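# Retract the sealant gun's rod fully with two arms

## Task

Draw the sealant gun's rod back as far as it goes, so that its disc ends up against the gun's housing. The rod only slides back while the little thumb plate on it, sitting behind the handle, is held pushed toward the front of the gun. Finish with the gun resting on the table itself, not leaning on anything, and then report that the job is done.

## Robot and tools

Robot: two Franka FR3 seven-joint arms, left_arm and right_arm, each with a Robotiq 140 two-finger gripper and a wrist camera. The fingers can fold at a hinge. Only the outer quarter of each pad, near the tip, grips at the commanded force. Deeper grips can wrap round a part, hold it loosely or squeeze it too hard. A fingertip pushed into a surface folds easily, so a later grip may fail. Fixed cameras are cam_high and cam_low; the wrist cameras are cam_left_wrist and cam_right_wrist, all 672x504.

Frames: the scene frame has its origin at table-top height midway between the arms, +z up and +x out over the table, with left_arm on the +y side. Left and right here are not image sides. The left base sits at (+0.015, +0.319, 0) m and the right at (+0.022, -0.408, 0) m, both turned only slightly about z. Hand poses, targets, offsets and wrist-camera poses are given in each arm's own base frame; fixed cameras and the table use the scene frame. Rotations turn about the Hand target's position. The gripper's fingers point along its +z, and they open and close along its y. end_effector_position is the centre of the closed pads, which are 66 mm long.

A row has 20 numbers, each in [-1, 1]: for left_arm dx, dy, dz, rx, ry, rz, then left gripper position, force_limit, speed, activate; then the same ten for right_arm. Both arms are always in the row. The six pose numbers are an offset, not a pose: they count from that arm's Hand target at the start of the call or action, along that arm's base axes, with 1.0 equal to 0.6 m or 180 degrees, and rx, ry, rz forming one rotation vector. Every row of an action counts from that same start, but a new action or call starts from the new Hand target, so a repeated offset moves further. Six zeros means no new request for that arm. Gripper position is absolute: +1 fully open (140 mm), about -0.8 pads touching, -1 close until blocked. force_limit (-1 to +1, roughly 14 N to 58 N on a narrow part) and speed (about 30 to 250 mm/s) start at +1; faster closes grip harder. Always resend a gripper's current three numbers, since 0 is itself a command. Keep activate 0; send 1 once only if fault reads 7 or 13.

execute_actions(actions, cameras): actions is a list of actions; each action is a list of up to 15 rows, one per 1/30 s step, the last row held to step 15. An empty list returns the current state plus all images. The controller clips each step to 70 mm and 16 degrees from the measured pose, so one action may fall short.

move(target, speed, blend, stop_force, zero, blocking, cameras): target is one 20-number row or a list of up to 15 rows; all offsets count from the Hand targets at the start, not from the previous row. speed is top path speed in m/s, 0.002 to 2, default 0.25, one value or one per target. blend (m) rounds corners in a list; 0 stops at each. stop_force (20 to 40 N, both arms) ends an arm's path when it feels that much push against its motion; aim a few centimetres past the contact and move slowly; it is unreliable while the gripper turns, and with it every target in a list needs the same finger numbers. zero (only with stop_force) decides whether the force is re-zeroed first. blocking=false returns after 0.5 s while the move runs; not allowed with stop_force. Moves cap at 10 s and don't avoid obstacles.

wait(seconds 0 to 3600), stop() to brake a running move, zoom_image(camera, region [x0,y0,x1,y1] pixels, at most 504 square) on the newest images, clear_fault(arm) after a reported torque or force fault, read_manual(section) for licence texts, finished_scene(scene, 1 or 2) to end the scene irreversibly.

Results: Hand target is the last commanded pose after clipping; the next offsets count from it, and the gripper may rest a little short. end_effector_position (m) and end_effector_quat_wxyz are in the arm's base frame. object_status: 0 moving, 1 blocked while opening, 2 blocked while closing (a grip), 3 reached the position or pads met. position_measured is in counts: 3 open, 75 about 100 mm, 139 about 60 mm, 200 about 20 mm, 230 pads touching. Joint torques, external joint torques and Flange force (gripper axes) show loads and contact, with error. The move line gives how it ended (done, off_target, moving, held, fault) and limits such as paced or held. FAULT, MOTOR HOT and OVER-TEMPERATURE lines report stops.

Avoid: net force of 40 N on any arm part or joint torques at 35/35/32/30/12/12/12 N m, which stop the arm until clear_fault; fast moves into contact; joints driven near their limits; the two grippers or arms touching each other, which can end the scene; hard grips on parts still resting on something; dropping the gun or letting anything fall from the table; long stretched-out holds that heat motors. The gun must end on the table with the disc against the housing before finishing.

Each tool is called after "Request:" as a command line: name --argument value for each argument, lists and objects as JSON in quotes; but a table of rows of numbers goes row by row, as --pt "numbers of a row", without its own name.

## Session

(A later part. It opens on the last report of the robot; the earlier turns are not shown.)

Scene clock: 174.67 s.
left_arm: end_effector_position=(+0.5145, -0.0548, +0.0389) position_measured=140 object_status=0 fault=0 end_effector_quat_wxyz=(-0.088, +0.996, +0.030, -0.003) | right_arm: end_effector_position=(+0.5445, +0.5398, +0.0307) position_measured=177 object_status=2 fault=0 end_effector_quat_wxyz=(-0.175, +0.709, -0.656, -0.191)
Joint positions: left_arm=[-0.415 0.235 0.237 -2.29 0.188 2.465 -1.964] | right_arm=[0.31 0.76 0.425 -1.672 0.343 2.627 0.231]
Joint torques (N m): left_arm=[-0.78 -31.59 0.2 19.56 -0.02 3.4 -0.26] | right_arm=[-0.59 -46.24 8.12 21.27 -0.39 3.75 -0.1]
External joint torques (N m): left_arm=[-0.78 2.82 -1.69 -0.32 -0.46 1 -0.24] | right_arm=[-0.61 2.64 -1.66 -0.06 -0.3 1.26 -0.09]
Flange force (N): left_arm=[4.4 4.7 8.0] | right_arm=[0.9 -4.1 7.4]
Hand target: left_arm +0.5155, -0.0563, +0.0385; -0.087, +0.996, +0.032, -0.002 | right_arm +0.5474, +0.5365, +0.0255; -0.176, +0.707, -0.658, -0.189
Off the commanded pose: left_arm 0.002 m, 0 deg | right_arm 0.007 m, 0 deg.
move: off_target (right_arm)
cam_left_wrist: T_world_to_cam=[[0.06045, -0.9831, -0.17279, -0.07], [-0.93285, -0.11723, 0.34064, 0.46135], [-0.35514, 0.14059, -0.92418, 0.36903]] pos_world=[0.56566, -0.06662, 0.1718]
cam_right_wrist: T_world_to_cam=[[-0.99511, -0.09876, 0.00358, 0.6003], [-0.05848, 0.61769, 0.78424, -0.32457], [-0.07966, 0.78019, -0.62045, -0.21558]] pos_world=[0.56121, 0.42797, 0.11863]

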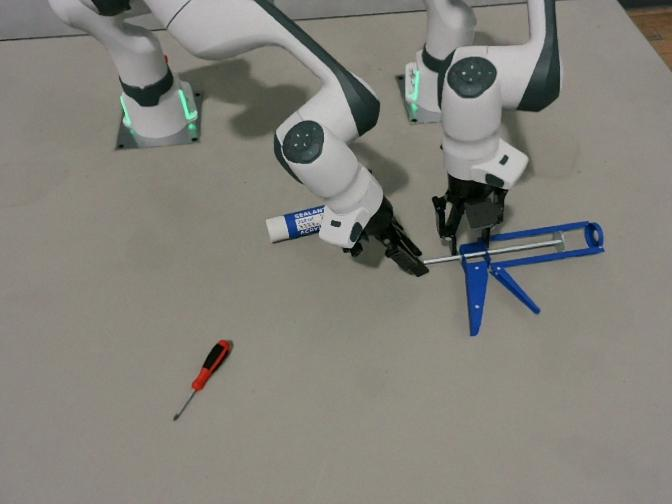

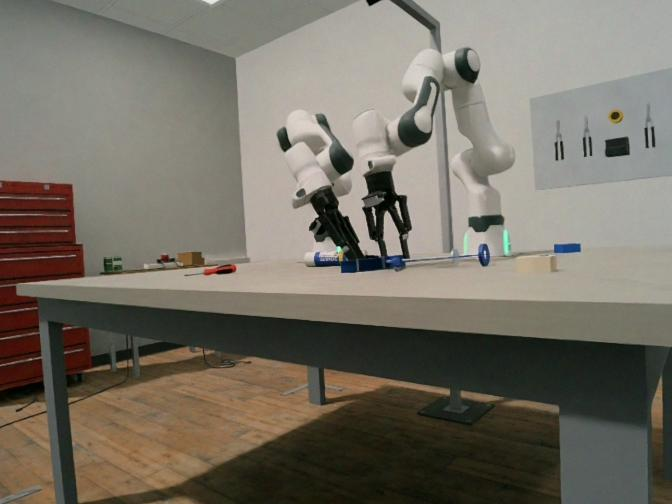

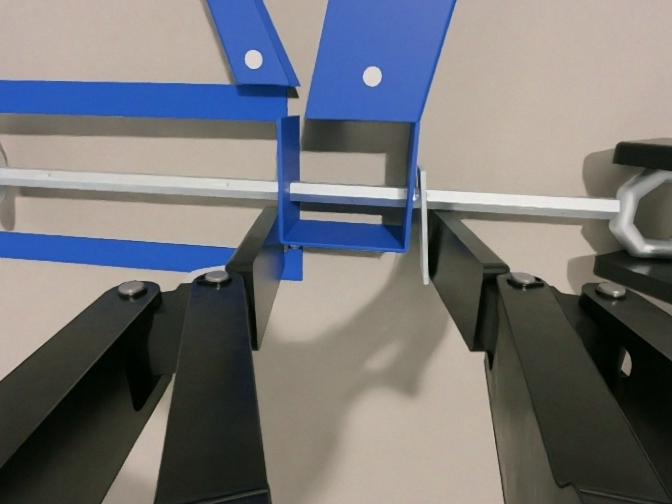

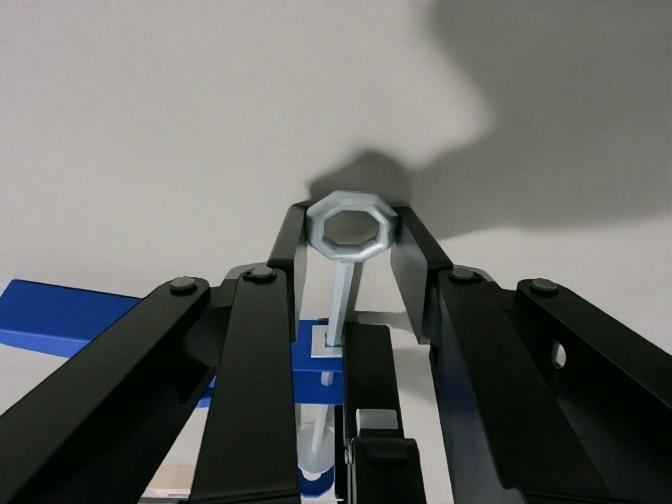

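Request:
move --target '[0,0,0,0,0,0,-1,-0.2,-1,0,-0.0048,0.0055,0.0087,0,0,0,-1,0,-1,0]' --speed 0.05 --cameras '["cam_left_wrist"]'

Request:
zoom_image --camera "cam_left_wrist" --region '[180, 50, 520, 350]'

Scene clock: 178.37 s.
left_arm: end_effector_position=(+0.5145, -0.0548, +0.0389) position_measured=140 object_status=2 fault=0 end_effector_quat_wxyz=(-0.088, +0.996, +0.030, -0.003) | right_arm: end_effector_position=(+0.5443, +0.5397, +0.0307) position_measured=177 object_status=2 fault=0 end_effector_quat_wxyz=(-0.175, +0.708, -0.657, -0.190)
Joint positions: left_arm=[-0.415 0.235 0.237 -2.29 0.188 2.465 -1.964] | right_arm=[0.313 0.758 0.422 -1.675 0.343 2.631 0.236]
Joint torques (N m): left_arm=[-0.31 -31.61 0.79 19.59 0.1 3.38 -0.28] | right_arm=[0.89 -50.26 9.67 21.08 -0.07 2.87 0.08]
External joint torques (N m): left_arm=[-0.43 2.76 -1.22 -0.29 -0.33 0.98 -0.26] | right_arm=[1.05 -1.35 0.11 -0.33 0.02 0.34 0.1]
Flange force (N): left_arm=[4.4 3.9 8.0] | right_arm=[-0.6 4.6 -2.1]
Hand target: left_arm +0.5155, -0.0563, +0.0385; -0.087, +0.996, +0.032, -0.002 | right_arm +0.5445, +0.5398, +0.0307; -0.176, +0.707, -0.658, -0.189
Off the commanded pose: left_arm 0.002 m, 0 deg | right_arm 0.000 m, 0 deg.
move: done
cam_left_wrist: T_world_to_cam=[[0.06047, -0.9831, -0.17279, -0.07001], [-0.93285, -0.11725, 0.34064, 0.46135], [-0.35514, 0.14059, -0.92418, 0.36903]] pos_world=[0.56566, -0.06662, 0.1718]

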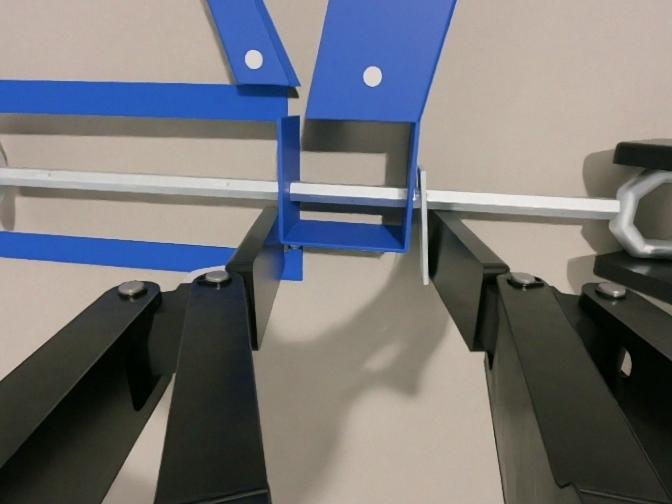

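Scaled by 1.482 from the camera's image (finer frame: 960x720).

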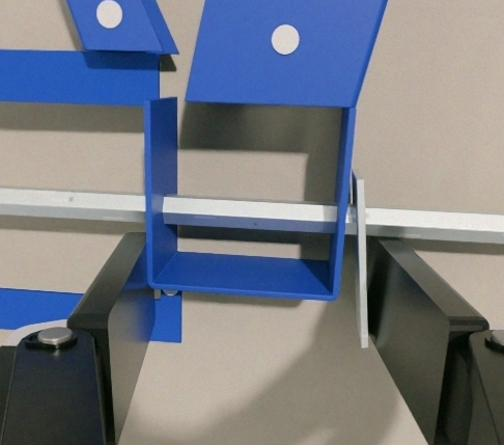

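Request:
move --target '[0,0,0,0,0,0,-1,-0.2,-1,0,0.0036,-0.05,0,0,0,0,-1,0,-1,0]' --speed 0.04 --stop_force 25 --cameras '["cam_left_wrist","cam_right_wrist"]'

Scene clock: 182.97 s.
left_arm: end_effector_position=(+0.5151, -0.0580, +0.0396) position_measured=140 object_status=2 fault=0 end_effector_quat_wxyz=(-0.087, +0.996, +0.028, -0.002) | right_arm: end_effector_position=(+0.5437, +0.5151, +0.0308) position_measured=177 object_status=2 fault=0 end_effector_quat_wxyz=(-0.176, +0.705, -0.660, -0.192)
Joint positions: left_arm=[-0.416 0.234 0.233 -2.289 0.187 2.465 -1.964] | right_arm=[0.242 0.726 0.461 -1.746 0.349 2.649 0.203]
Joint torques (N m): left_arm=[1.74 -31.31 2.98 18.58 0.42 2.69 -0.27] | right_arm=[-3.09 -50.14 8.7 20.08 -0.5 1.95 -0.25]
External joint torques (N m): left_arm=[1.79 3.21 1.16 -1.4 -0.02 0.27 -0.25] | right_arm=[-3.08 -3.13 -1.44 -0.75 -0.34 -0.5 -0.23]
Flange force (N): left_arm=[3.0 -0.8 8.3] | right_arm=[6.0 8.0 -12.0]
Hand target: left_arm +0.5155, -0.0563, +0.0385; -0.087, +0.996, +0.032, -0.002 | right_arm +0.5467, +0.5098, +0.0307; -0.176, +0.707, -0.658, -0.189
Off the commanded pose: left_arm 0.002 m, 0 deg | right_arm 0.006 m, 0 deg.
move: off_target (right_arm)
cam_left_wrist: T_world_to_cam=[[0.05634, -0.98369, -0.17083, -0.07108], [-0.93391, -0.11243, 0.33937, 0.46214], [-0.35305, 0.14042, -0.92501, 0.36927]] pos_world=[0.56596, -0.06981, 0.17259]
cam_right_wrist: T_world_to_cam=[[-0.9961, -0.08793, 0.00674, 0.59205], [-0.04912, 0.61663, 0.78572, -0.314], [-0.07325, 0.78232, -0.61855, -0.20093]] pos_world=[0.5596, 0.40287, 0.11844]

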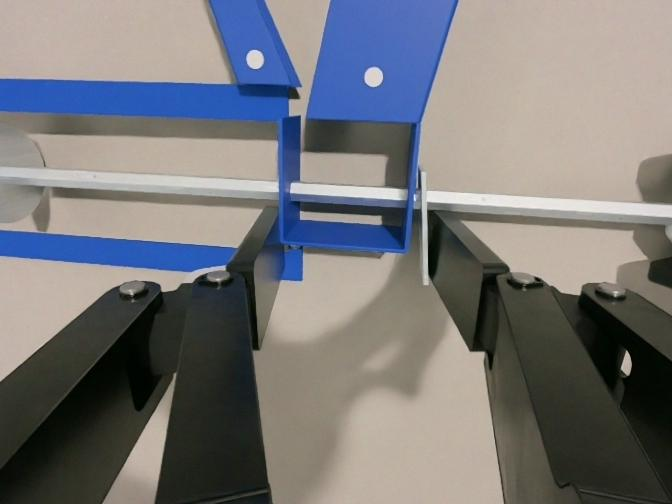

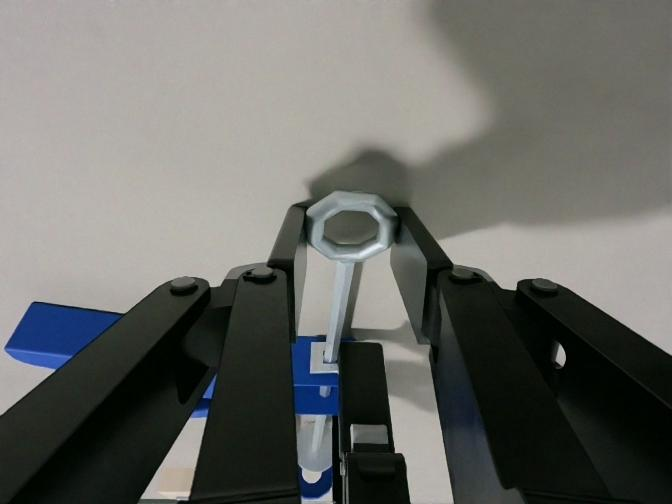

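Request:
move --target '[0,0,0,0,0,0,-1,-0.2,-1,0,0.0175,-0.245,0.002,0,0,0,-1,0,-1,0]' --speed 0.05 --stop_force 30 --zero false --cameras '["all"]'

Request:
zoom_image --camera "cam_high" --region '[330, 190, 620, 350]'

Scene clock: 190.97 s.
left_arm: end_effector_position=(+0.5208, -0.0723, +0.0435) position_measured=148 object_status=2 fault=0 end_effector_quat_wxyz=(-0.081, +0.996, +0.020, +0.008) | right_arm: end_effector_position=(+0.5499, +0.3774, +0.0338) position_measured=177 object_status=2 fault=0 end_effector_quat_wxyz=(-0.176, +0.705, -0.658, -0.196)
Joint positions: left_arm=[-0.427 0.23 0.223 -2.284 0.18 2.479 -1.964] | right_arm=[-0.137 0.606 0.626 -1.995 0.359 2.638 -0.002]
Joint torques (N m): left_arm=[6.95 -29.5 9.37 15.96 1.9 0.77 -0.24] | right_arm=[-7.51 -44.23 4.87 19.12 -1.6 1.86 -0.63]
External joint torques (N m): left_arm=[6.98 4.96 7.64 -4.06 1.45 -1.69 -0.22] | right_arm=[-7.59 -4.35 -6.6 -0.34 -1.37 -0.34 -0.62]
Flange force (N): left_arm=[0.6 -11.8 9.7] | right_arm=[10.4 6.7 -17.2]
Hand target: left_arm +0.5155, -0.0563, +0.0385; -0.087, +0.996, +0.032, -0.002 | right_arm +0.5572, +0.3628, +0.0319; -0.176, +0.707, -0.658, -0.189
Off the commanded pose: left_arm 0.018 m, 2 deg | right_arm 0.016 m, 1 deg.
move: off_target (right_arm)
cam_left_wrist: T_world_to_cam=[[0.04263, -0.98663, -0.15732, -0.07846], [-0.94191, -0.09219, 0.32297, 0.47086], [-0.33316, 0.13442, -0.93324, 0.36654]] pos_world=[0.56897, -0.08327, 0.17765]
cam_right_wrist: T_world_to_cam=[[-0.99565, -0.09244, 0.01166, 0.5874], [-0.04757, 0.61191, 0.78949, -0.23038], [-0.08011, 0.7855, -0.61365, -0.08848]] pos_world=[0.5668, 0.26477, 0.12074]

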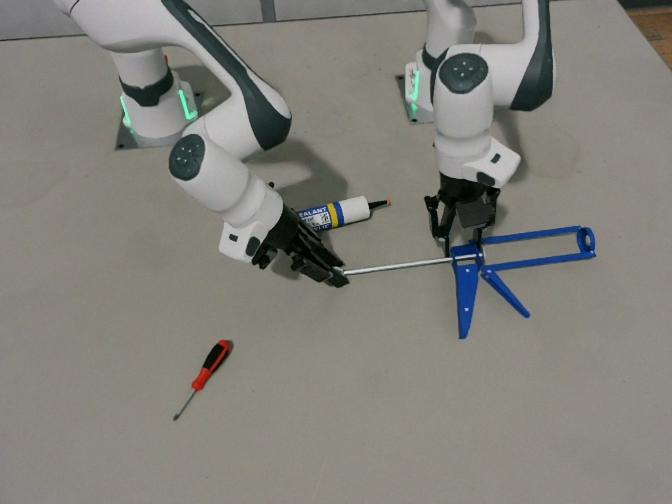

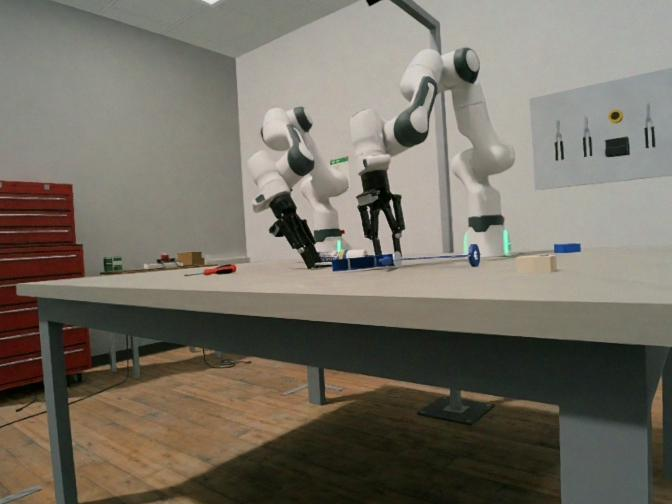

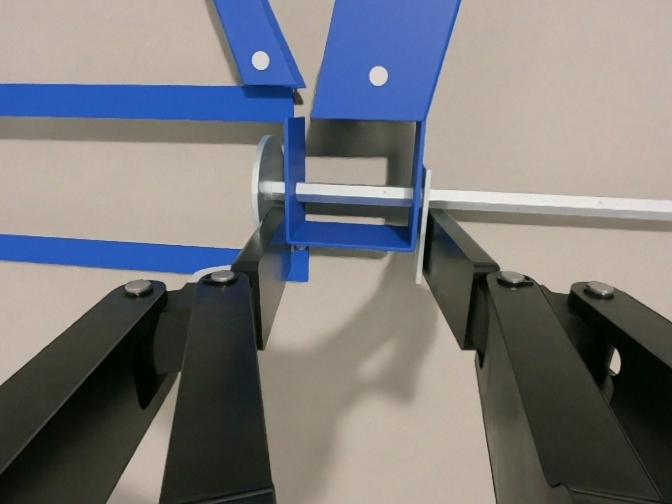

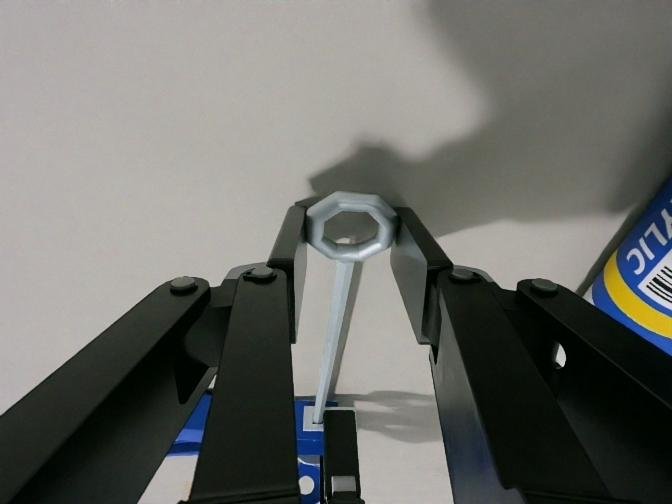

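Scaled by 1.738 from the camera's image (finer frame: 960x720).

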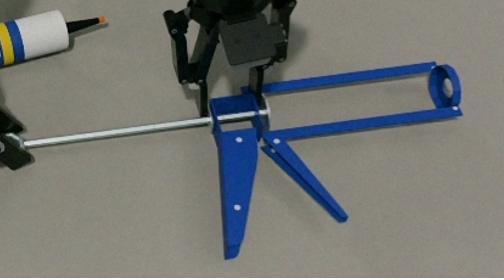

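Request:
move --pt "0.0088 -0.0267 0.0083 0 0 0 -1 -0.2 -1 0 -0.0122 0.0243 0.0032 0 0 0 -1 0 -1 0" --pt "0.0088 -0.0267 0.0083 0 0 0 -1 -0.2 -1 0 -0.0138 0.0476 0.0032 0 0 0 -1 0 -1 0" --pt "0.0088 -0.0267 0.0083 0 0 0 0.03 -0.2 -1 0 -0.0138 0.0476 0.0032 0 0 0 -1 0 -1 0" --pt "0.0088 -0.0267 0.1083 0 0 0 0.03 -0.2 -1 0 -0.0138 0.0476 0.0032 0 0 0 -1 0 -1 0" --pt "0.0088 0.0123 0.1083 0 0 0 0.56 -0.2 0 0 -0.0138 0.0476 0.0032 0 0 0 -1 0 -1 0" --speed 0.1 --cameras '["cam_left_wrist","cam_high"]'

Request:
zoom_image --camera "cam_left_wrist" --region '[180, 50, 520, 350]'

Scene clock: 206.00 s.
left_arm: end_effector_position=(+0.5192, -0.0494, +0.1021) position_measured=58 object_status=0 fault=0 end_effector_quat_wxyz=(-0.087, +0.996, +0.035, -0.005) | right_arm: end_effector_position=(+0.5493, +0.3884, +0.0324) position_measured=177 object_status=2 fault=0 end_effector_quat_wxyz=(-0.175, +0.706, -0.660, -0.189)
Joint positions: left_arm=[-0.415 0.121 0.245 -2.247 0.189 2.31 -1.944] | right_arm=[-0.091 0.606 0.602 -1.987 0.354 2.654 0.025]
Joint torques (N m): left_arm=[0.07 -32.19 0.65 20.93 0.74 2.64 0.16] | right_arm=[1.08 -42.32 13.02 20.6 -0.14 2.25 0.04]
External joint torques (N m): left_arm=[0.12 0.19 -0.32 -0.82 0.11 0.24 0.18] | right_arm=[1.01 -2.07 1.97 1.13 0.09 0 0.05]
Flange force (N): left_arm=[-2.3 -0.7 1.6] | right_arm=[-3.2 1.6 -3.5]
Hand target: left_arm +0.5208, -0.0489, +0.1034; -0.087, +0.996, +0.032, -0.002 | right_arm +0.5489, +0.3914, +0.0339; -0.176, +0.707, -0.658, -0.189
Off the commanded pose: left_arm 0.002 m, 1 deg | right_arm 0.003 m, 0 deg.
move: done
cam_left_wrist: T_world_to_cam=[[0.07056, -0.98287, -0.17025, -0.05959], [-0.93109, -0.12613, 0.34228, 0.44333], [-0.35789, 0.13437, -0.92405, 0.42941]] pos_world=[0.57067, -0.06035, 0.2349]
Images, in order (width x height): cam_high 672x504, cam_left_wrist 672x504.

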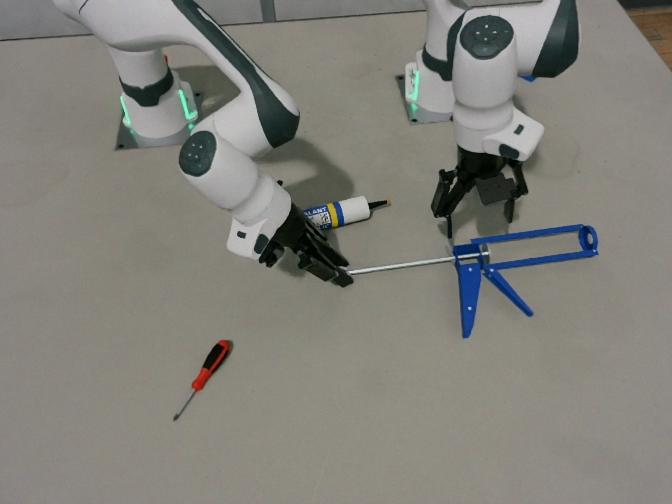

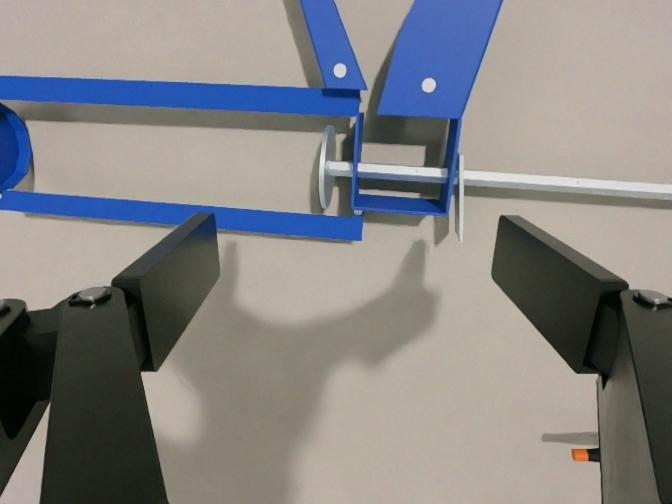

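Scaled by 1.482 from the camera's image (finer frame: 960x720).

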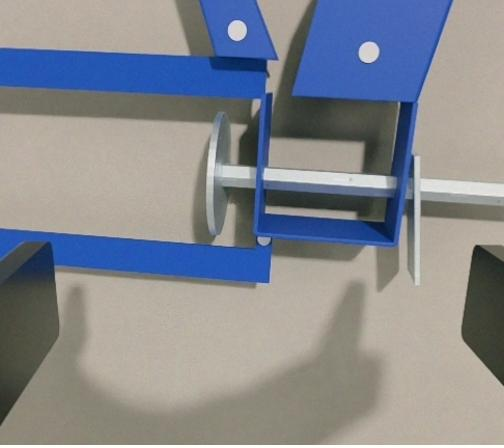

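Request:
move --target '[-0.005,0,-0.1223,0,0,0,0.56,-0.2,0,0,0,0,0,0,0,0,-1,0,-1,0]' --speed 0.12 --cameras '["cam_left_wrist"]'

Request:
zoom_image --camera "cam_left_wrist" --region '[200, 50, 540, 350]'

Request:
move --target '[-0.0042,0.07,0,0,0,0,0.56,-0.2,0,0,0,0,0,0,0,0,-1,0,-1,0]' --speed 0.04 --stop_force 28 --cameras '["cam_left_wrist","cam_high"]'

Request:
zoom_image --camera "cam_left_wrist" --region '[200, 50, 540, 350]'

Scene clock: 217.30 s.
left_arm: end_effector_position=(+0.5164, -0.0484, +0.0303) position_measured=58 object_status=3 fault=0 end_effector_quat_wxyz=(-0.088, +0.996, +0.027, -0.004) | right_arm: end_effector_position=(+0.5493, +0.3884, +0.0324) position_measured=177 object_status=2 fault=0 end_effector_quat_wxyz=(-0.175, +0.706, -0.660, -0.189)
Joint positions: left_arm=[-0.411 0.256 0.245 -2.289 0.182 2.487 -1.944] | right_arm=[-0.091 0.606 0.602 -1.987 0.354 2.654 0.025]
Joint torques (N m): left_arm=[0.02 -33.5 1.58 19.47 0.02 2.65 -0.34] | right_arm=[1.17 -42.28 13.06 20.51 -0.14 2.28 -0.01]
External joint torques (N m): left_arm=[-0.02 1.15 -0.58 -0.06 -0.38 0.26 -0.33] | right_arm=[1.11 -2.06 2.04 1.07 0.1 0.03 0.01]
Flange force (N): left_arm=[2.3 2.0 3.1] | right_arm=[-3.2 1.9 -3.5]
Hand target: left_arm +0.5178, -0.0489, +0.0301; -0.087, +0.996, +0.032, -0.002 | right_arm +0.5489, +0.3914, +0.0339; -0.176, +0.707, -0.658, -0.189
Off the commanded pose: left_arm 0.002 m, 1 deg | right_arm 0.003 m, 0 deg.
move: done
cam_left_wrist: T_world_to_cam=[[0.05482, -0.98346, -0.17264, -0.06257], [-0.93301, -0.11204, 0.34196, 0.46707], [-0.35565, 0.14233, -0.92372, 0.36117]] pos_world=[0.56766, -0.06061, 0.1631]

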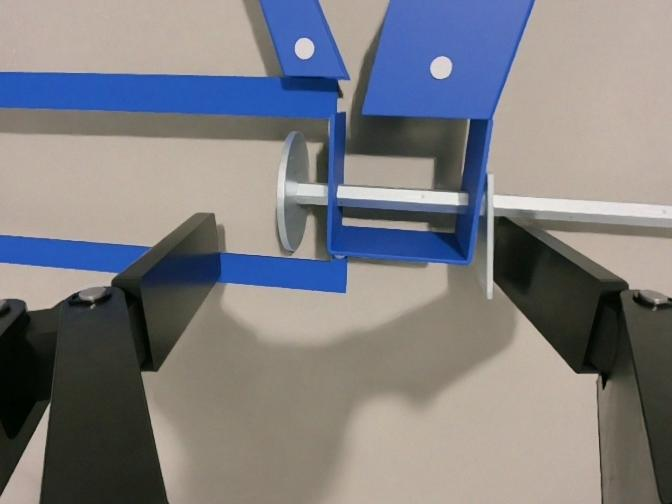

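Scaled by 1.482 from the camera's image (finer frame: 960x720).

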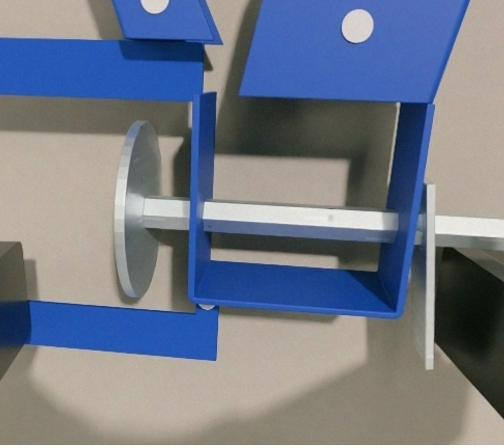

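Scene clock: 220.07 s.
left_arm: end_effector_position=(+0.5163, -0.0256, +0.0310) position_measured=58 object_status=3 fault=0 end_effector_quat_wxyz=(-0.082, +0.996, +0.022, +0.002) | right_arm: end_effector_position=(+0.5432, +0.4046, +0.0374) position_measured=177 object_status=2 fault=0 end_effector_quat_wxyz=(-0.178, +0.705, -0.658, -0.195)
Joint positions: left_arm=[-0.366 0.237 0.25 -2.319 0.182 2.521 -1.887] | right_arm=[-0.083 0.609 0.621 -1.984 0.354 2.66 0.045]
Joint torques (N m): left_arm=[8.16 -31.26 11.04 18.05 2.37 1.7 0.08] | right_arm=[-6.62 -42.59 5.09 18.21 -1.76 1.55 -0.6]
External joint torques (N m): left_arm=[8.22 2.65 9.13 -1.41 1.99 -0.77 0.1] | right_arm=[-6.71 -2.51 -6.32 -1.25 -1.5 -0.69 -0.59]
Flange force (N): left_arm=[2.1 -15.4 6.5] | right_arm=[10.4 4.4 -13.2]
Hand target: left_arm +0.5153, -0.0069, +0.0301; -0.087, +0.996, +0.032, -0.002 | right_arm +0.5489, +0.3914, +0.0339; -0.176, +0.707, -0.658, -0.189
Off the commanded pose: left_arm 0.019 m, 1 deg | right_arm 0.015 m, 1 deg.
move: off_target (left_arm)
cam_left_wrist: T_world_to_cam=[[0.04563, -0.98603, -0.1602, -0.03566], [-0.93766, -0.09759, 0.33358, 0.47242], [-0.34455, 0.135, -0.92901, 0.35283]] pos_world=[0.56616, -0.03669, 0.16448]
Images, in order (width x height): cam_high 672x504, cam_left_wrist 672x504.

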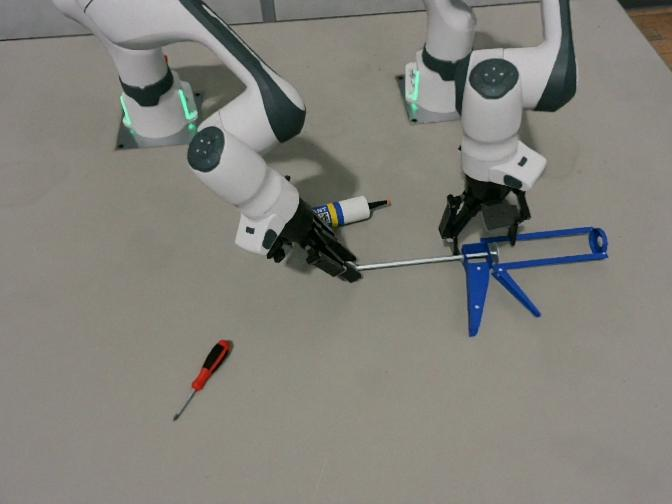

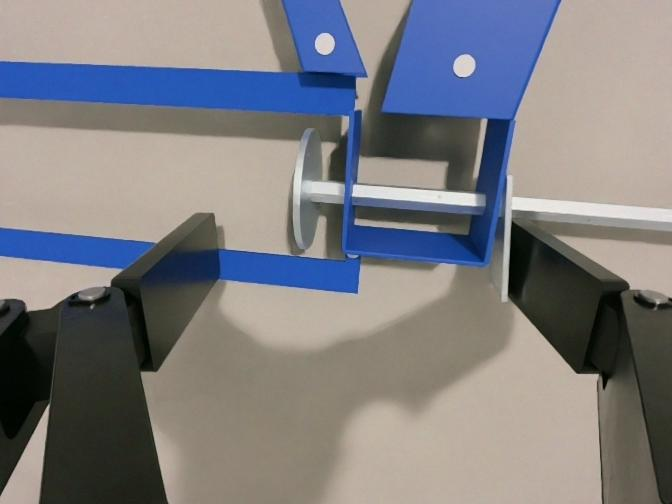

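Scaled by 1.482 from the camera's image (finer frame: 960x720).

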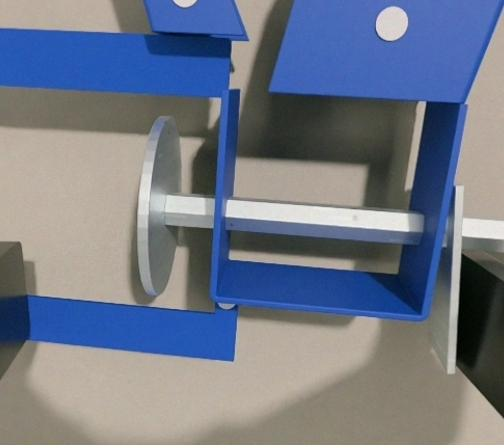

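Request:
move --target '[0,0,0,0,0,0,0.56,-0.2,0,0,0.005,-0.065,0,0,0,0,-1,0,-1,0]' --speed 0.03 --stop_force 35 --zero false --cameras '["cam_left_wrist"]'

Request:
zoom_image --camera "cam_left_wrist" --region '[200, 50, 540, 350]'

Scene clock: 230.03 s.
left_arm: end_effector_position=(+0.5187, -0.0342, +0.0324) position_measured=58 object_status=3 fault=0 end_effector_quat_wxyz=(-0.080, +0.997, +0.012, +0.006) | right_arm: end_effector_position=(+0.5428, +0.3769, +0.0401) position_measured=177 object_status=2 fault=0 end_effector_quat_wxyz=(-0.179, +0.706, -0.656, -0.199)
Joint positions: left_arm=[-0.375 0.235 0.244 -2.32 0.18 2.529 -1.88] | right_arm=[-0.187 0.594 0.676 -2.028 0.343 2.649 0.005]
Joint torques (N m): left_arm=[12.47 -30.26 16.21 17.26 2.88 0.56 -0.25] | right_arm=[-11.8 -42.41 -0.57 16.68 -2.84 1.38 -0.87]
External joint torques (N m): left_arm=[12.37 3.6 14.2 -2.15 2.51 -1.91 -0.23] | right_arm=[-12 -4.31 -12.56 -2.44 -2.58 -0.8 -0.86]
Flange force (N): left_arm=[2.7 -22.8 7.1] | right_arm=[18.9 8.2 -21.3]
Hand target: left_arm +0.5153, -0.0069, +0.0301; -0.087, +0.996, +0.032, -0.002 | right_arm +0.5519, +0.3524, +0.0339; -0.176, +0.707, -0.658, -0.189
Off the commanded pose: left_arm 0.028 m, 3 deg | right_arm 0.027 m, 1 deg.
move: off_target (right_arm)
cam_left_wrist: T_world_to_cam=[[0.02602, -0.98758, -0.15497, -0.03406], [-0.94203, -0.0761, 0.32677, 0.47648], [-0.33451, 0.13749, -0.93231, 0.351]] pos_world=[0.56716, -0.04563, 0.16626]

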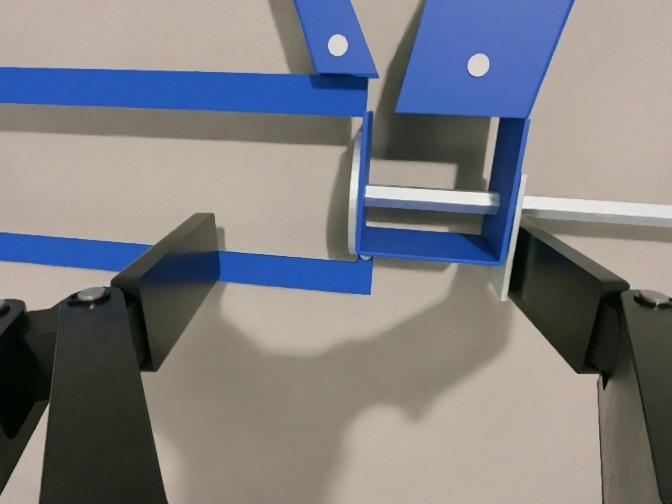

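Scaled by 1.482 from the camera's image (finer frame: 960x720).

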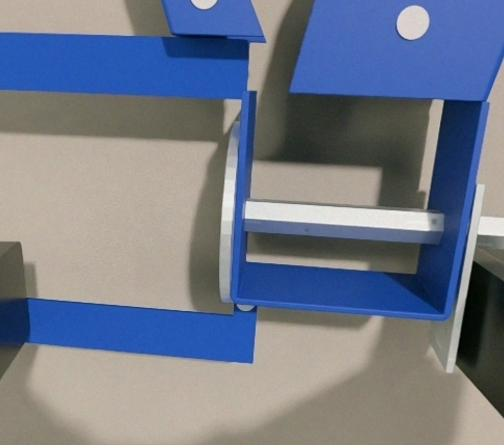

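Request:
move --pt "0.0057 -0.065 0.0038 0 0 0 0.56 -0.2 0 0 -0.0152 0.038 -0.0033 0 0 0 -1 0 -1 0" --pt "0.0057 -0.065 0.1 0 0 0 0.56 -0.2 0 0 -0.0152 0.038 -0.0033 0 0 0 -1 0 -1 0" --speed 0.08 --cameras '["all"]'

Request:
zoom_image --camera "cam_left_wrist" --region '[250, 50, 590, 350]'

Scene clock: 237.10 s.
left_arm: end_effector_position=(+0.5193, -0.0462, +0.0892) position_measured=58 object_status=3 fault=0 end_effector_quat_wxyz=(-0.086, +0.996, +0.031, -0.001) | right_arm: end_effector_position=(+0.5433, +0.3741, +0.0319) position_measured=177 object_status=2 fault=0 end_effector_quat_wxyz=(-0.176, +0.706, -0.659, -0.190)
Joint positions: left_arm=[-0.413 0.137 0.251 -2.266 0.189 2.354 -1.932] | right_arm=[-0.162 0.596 0.651 -2.033 0.336 2.668 0.014]
Joint velocities: left_arm=[0 0.002 0 0 0 -0.004 0.001] | right_arm=[within noise]
Joint torques (N m): left_arm=[0 -31.99 0.69 20.88 0.76 2.18 -0.32] | right_arm=[1.15 -40.51 12.64 19.49 -0.26 2.44 0]
External joint torques (N m): left_arm=[-0.11 0.59 -0.59 -0.5 0.18 -0.25 -0.3] | right_arm=[1.14 -1.89 1.12 0.41 0.02 0.19 0.01]
Flange force (N): left_arm=[-0.6 1.2 0.6] | right_arm=[-2.8 2.7 -2.7]
Hand target: left_arm +0.5187, -0.0459, +0.0901; -0.087, +0.996, +0.032, -0.002 | right_arm +0.5428, +0.3752, +0.0319; -0.176, +0.707, -0.658, -0.189
Off the commanded pose: left_arm 0.001 m, 0 deg | right_arm 0.001 m, 0 deg.
move: done
cam_left_wrist: T_world_to_cam=[[0.06262, -0.98396, -0.16703, -0.05485], [-0.93414, -0.11671, 0.33729, 0.45065], [-0.35138, 0.13491, -0.92646, 0.414]] pos_world=[0.56987, -0.05723, 0.22239]
cam_right_wrist: T_world_to_cam=[[-0.99603, -0.0889, 0.004, 0.57962], [-0.05214, 0.61944, 0.78331, -0.22734], [-0.07211, 0.77999, -0.62162, -0.08964]] pos_world=[0.559, 0.26227, 0.12004]

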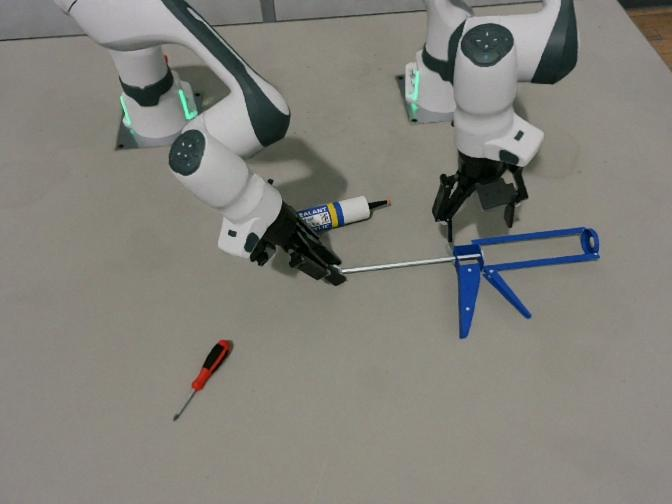

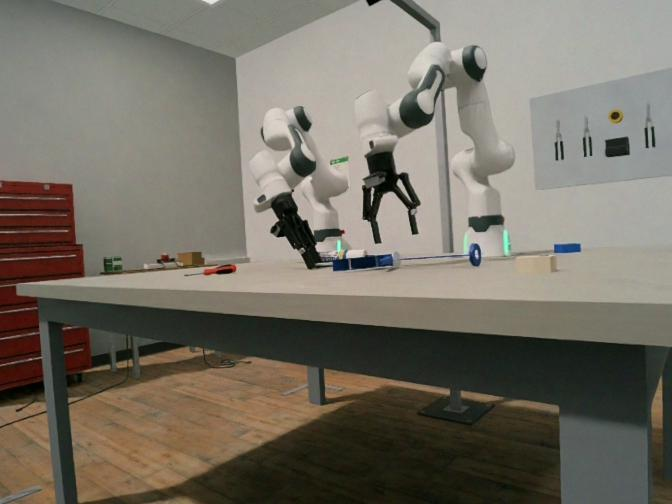

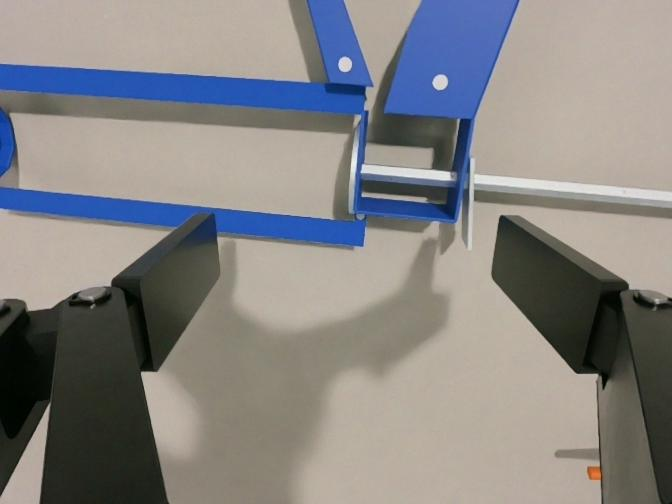

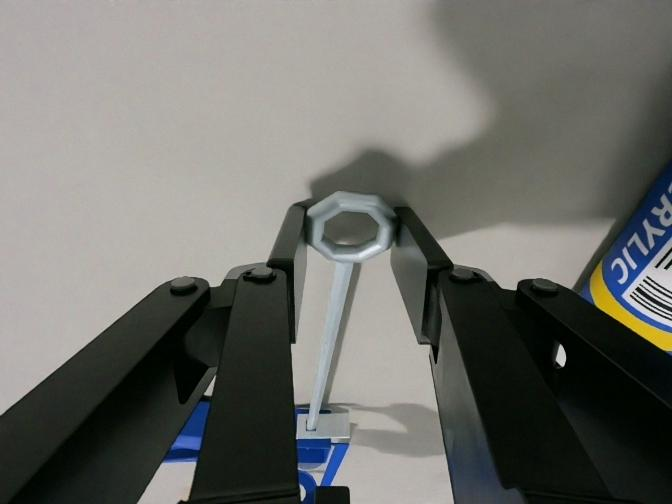

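Scaled by 1.482 from the camera's image (finer frame: 960x720).

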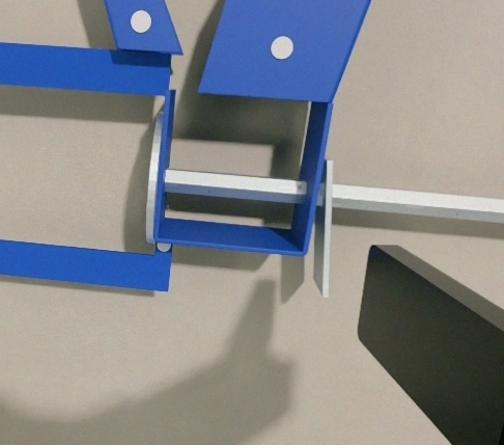

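Request:
move --pt "0 0 0 0 0 0 0.56 -0.2 0 0 0 0 0 0 0 0 0.05 0 -0.6 0" --pt "0 0 0.1 0 0 0 0.56 -0.2 0 0 0.0048 -0.07 0.13 0 0 0 0.05 0 -0.6 0" --speed 0.15 --cameras '["all"]'

Request:
zoom_image --camera "cam_left_wrist" --region '[250, 50, 590, 350]'

Request:
zoom_image --camera "cam_high" --region '[330, 190, 620, 350]'

Scene clock: 241.97 s.
left_arm: end_effector_position=(+0.5194, -0.0453, +0.1493) position_measured=58 object_status=3 fault=0 end_effector_quat_wxyz=(-0.085, +0.996, +0.037, -0.001) | right_arm: end_effector_position=(+0.5470, +0.3331, +0.1101) position_measured=123 object_status=3 fault=0 end_effector_quat_wxyz=(-0.177, +0.705, -0.660, -0.188)
Joint positions: left_arm=[-0.417 0.037 0.25 -2.216 0.197 2.206 -1.932] | right_arm=[-0.317 0.404 0.735 -2.072 0.393 2.499 -0.013]
Joint velocities: left_arm=[-0.001 -0.001 0 0.001 0.002 -0.003 0.002] | right_arm=[-0.003 -0.002 0.002 -0.002 0 -0.004 -0.003]
Joint torques (N m): left_arm=[-0.22 -29.95 -0.4 22.32 0.95 2.27 0.02] | right_arm=[0.15 -34.79 9.23 21.46 0.23 1.98 -0.19]
External joint torques (N m): left_arm=[-0.27 0.89 -0.77 -0.67 0.18 -0.18 0.04] | right_arm=[0.1 -1.38 0.34 0.06 0.12 -0.24 -0.18]
Flange force (N): left_arm=[-0.1 1.1 1.3] | right_arm=[-0.3 3.9 -3.8]
Hand target: left_arm +0.5187, -0.0459, +0.1501; -0.087, +0.996, +0.032, -0.002 | right_arm +0.5457, +0.3332, +0.1099; -0.176, +0.707, -0.658, -0.189
Off the commanded pose: left_arm 0.001 m, 1 deg | right_arm 0.001 m, 0 deg.
move: done
cam_left_wrist: T_world_to_cam=[[0.07415, -0.98321, -0.16675, -0.04995], [-0.93337, -0.1273, 0.33559, 0.42997], [-0.35119, 0.13075, -0.92713, 0.46942]] pos_world=[0.56988, -0.05576, 0.28258]
cam_right_wrist: T_world_to_cam=[[-0.99629, -0.08603, 0.00146, 0.57877], [-0.05243, 0.62043, 0.7825, -0.26315], [-0.06822, 0.77953, -0.62265, -0.01067]] pos_world=[0.5621, 0.22137, 0.19843]

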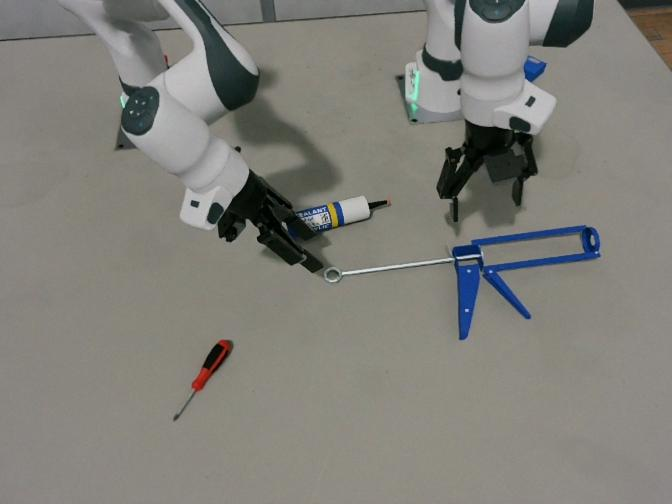

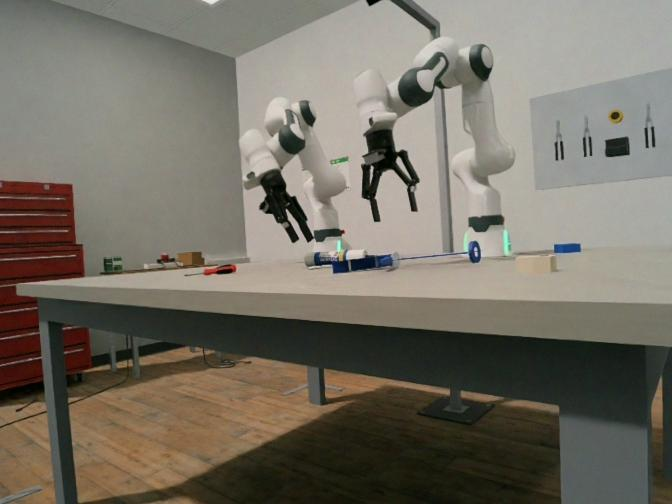

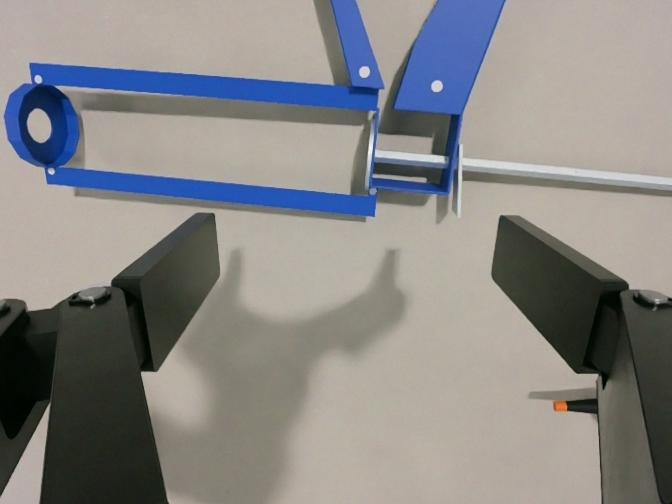

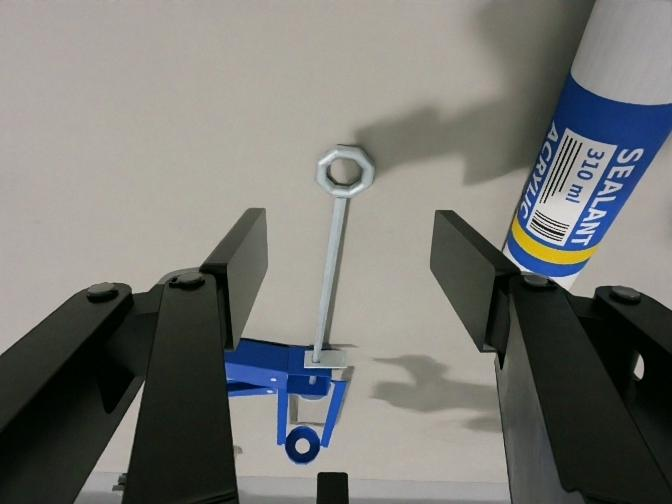

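Scaled by 1.482 from the camera's image (finer frame: 960x720).

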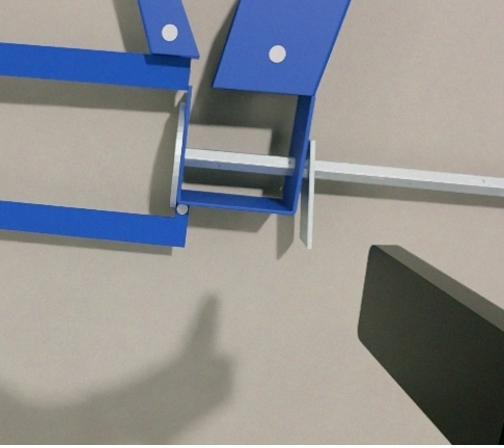

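Scaled by 1.738 from the camera's image (finer frame: 960x720).

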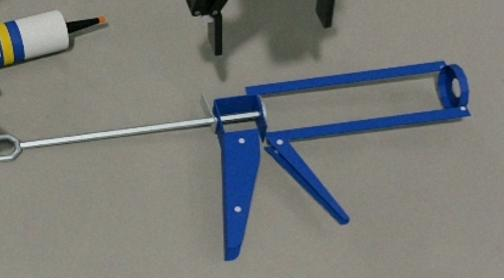

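Request:
finished_scene --scene 1

The scene is finished: the task was done.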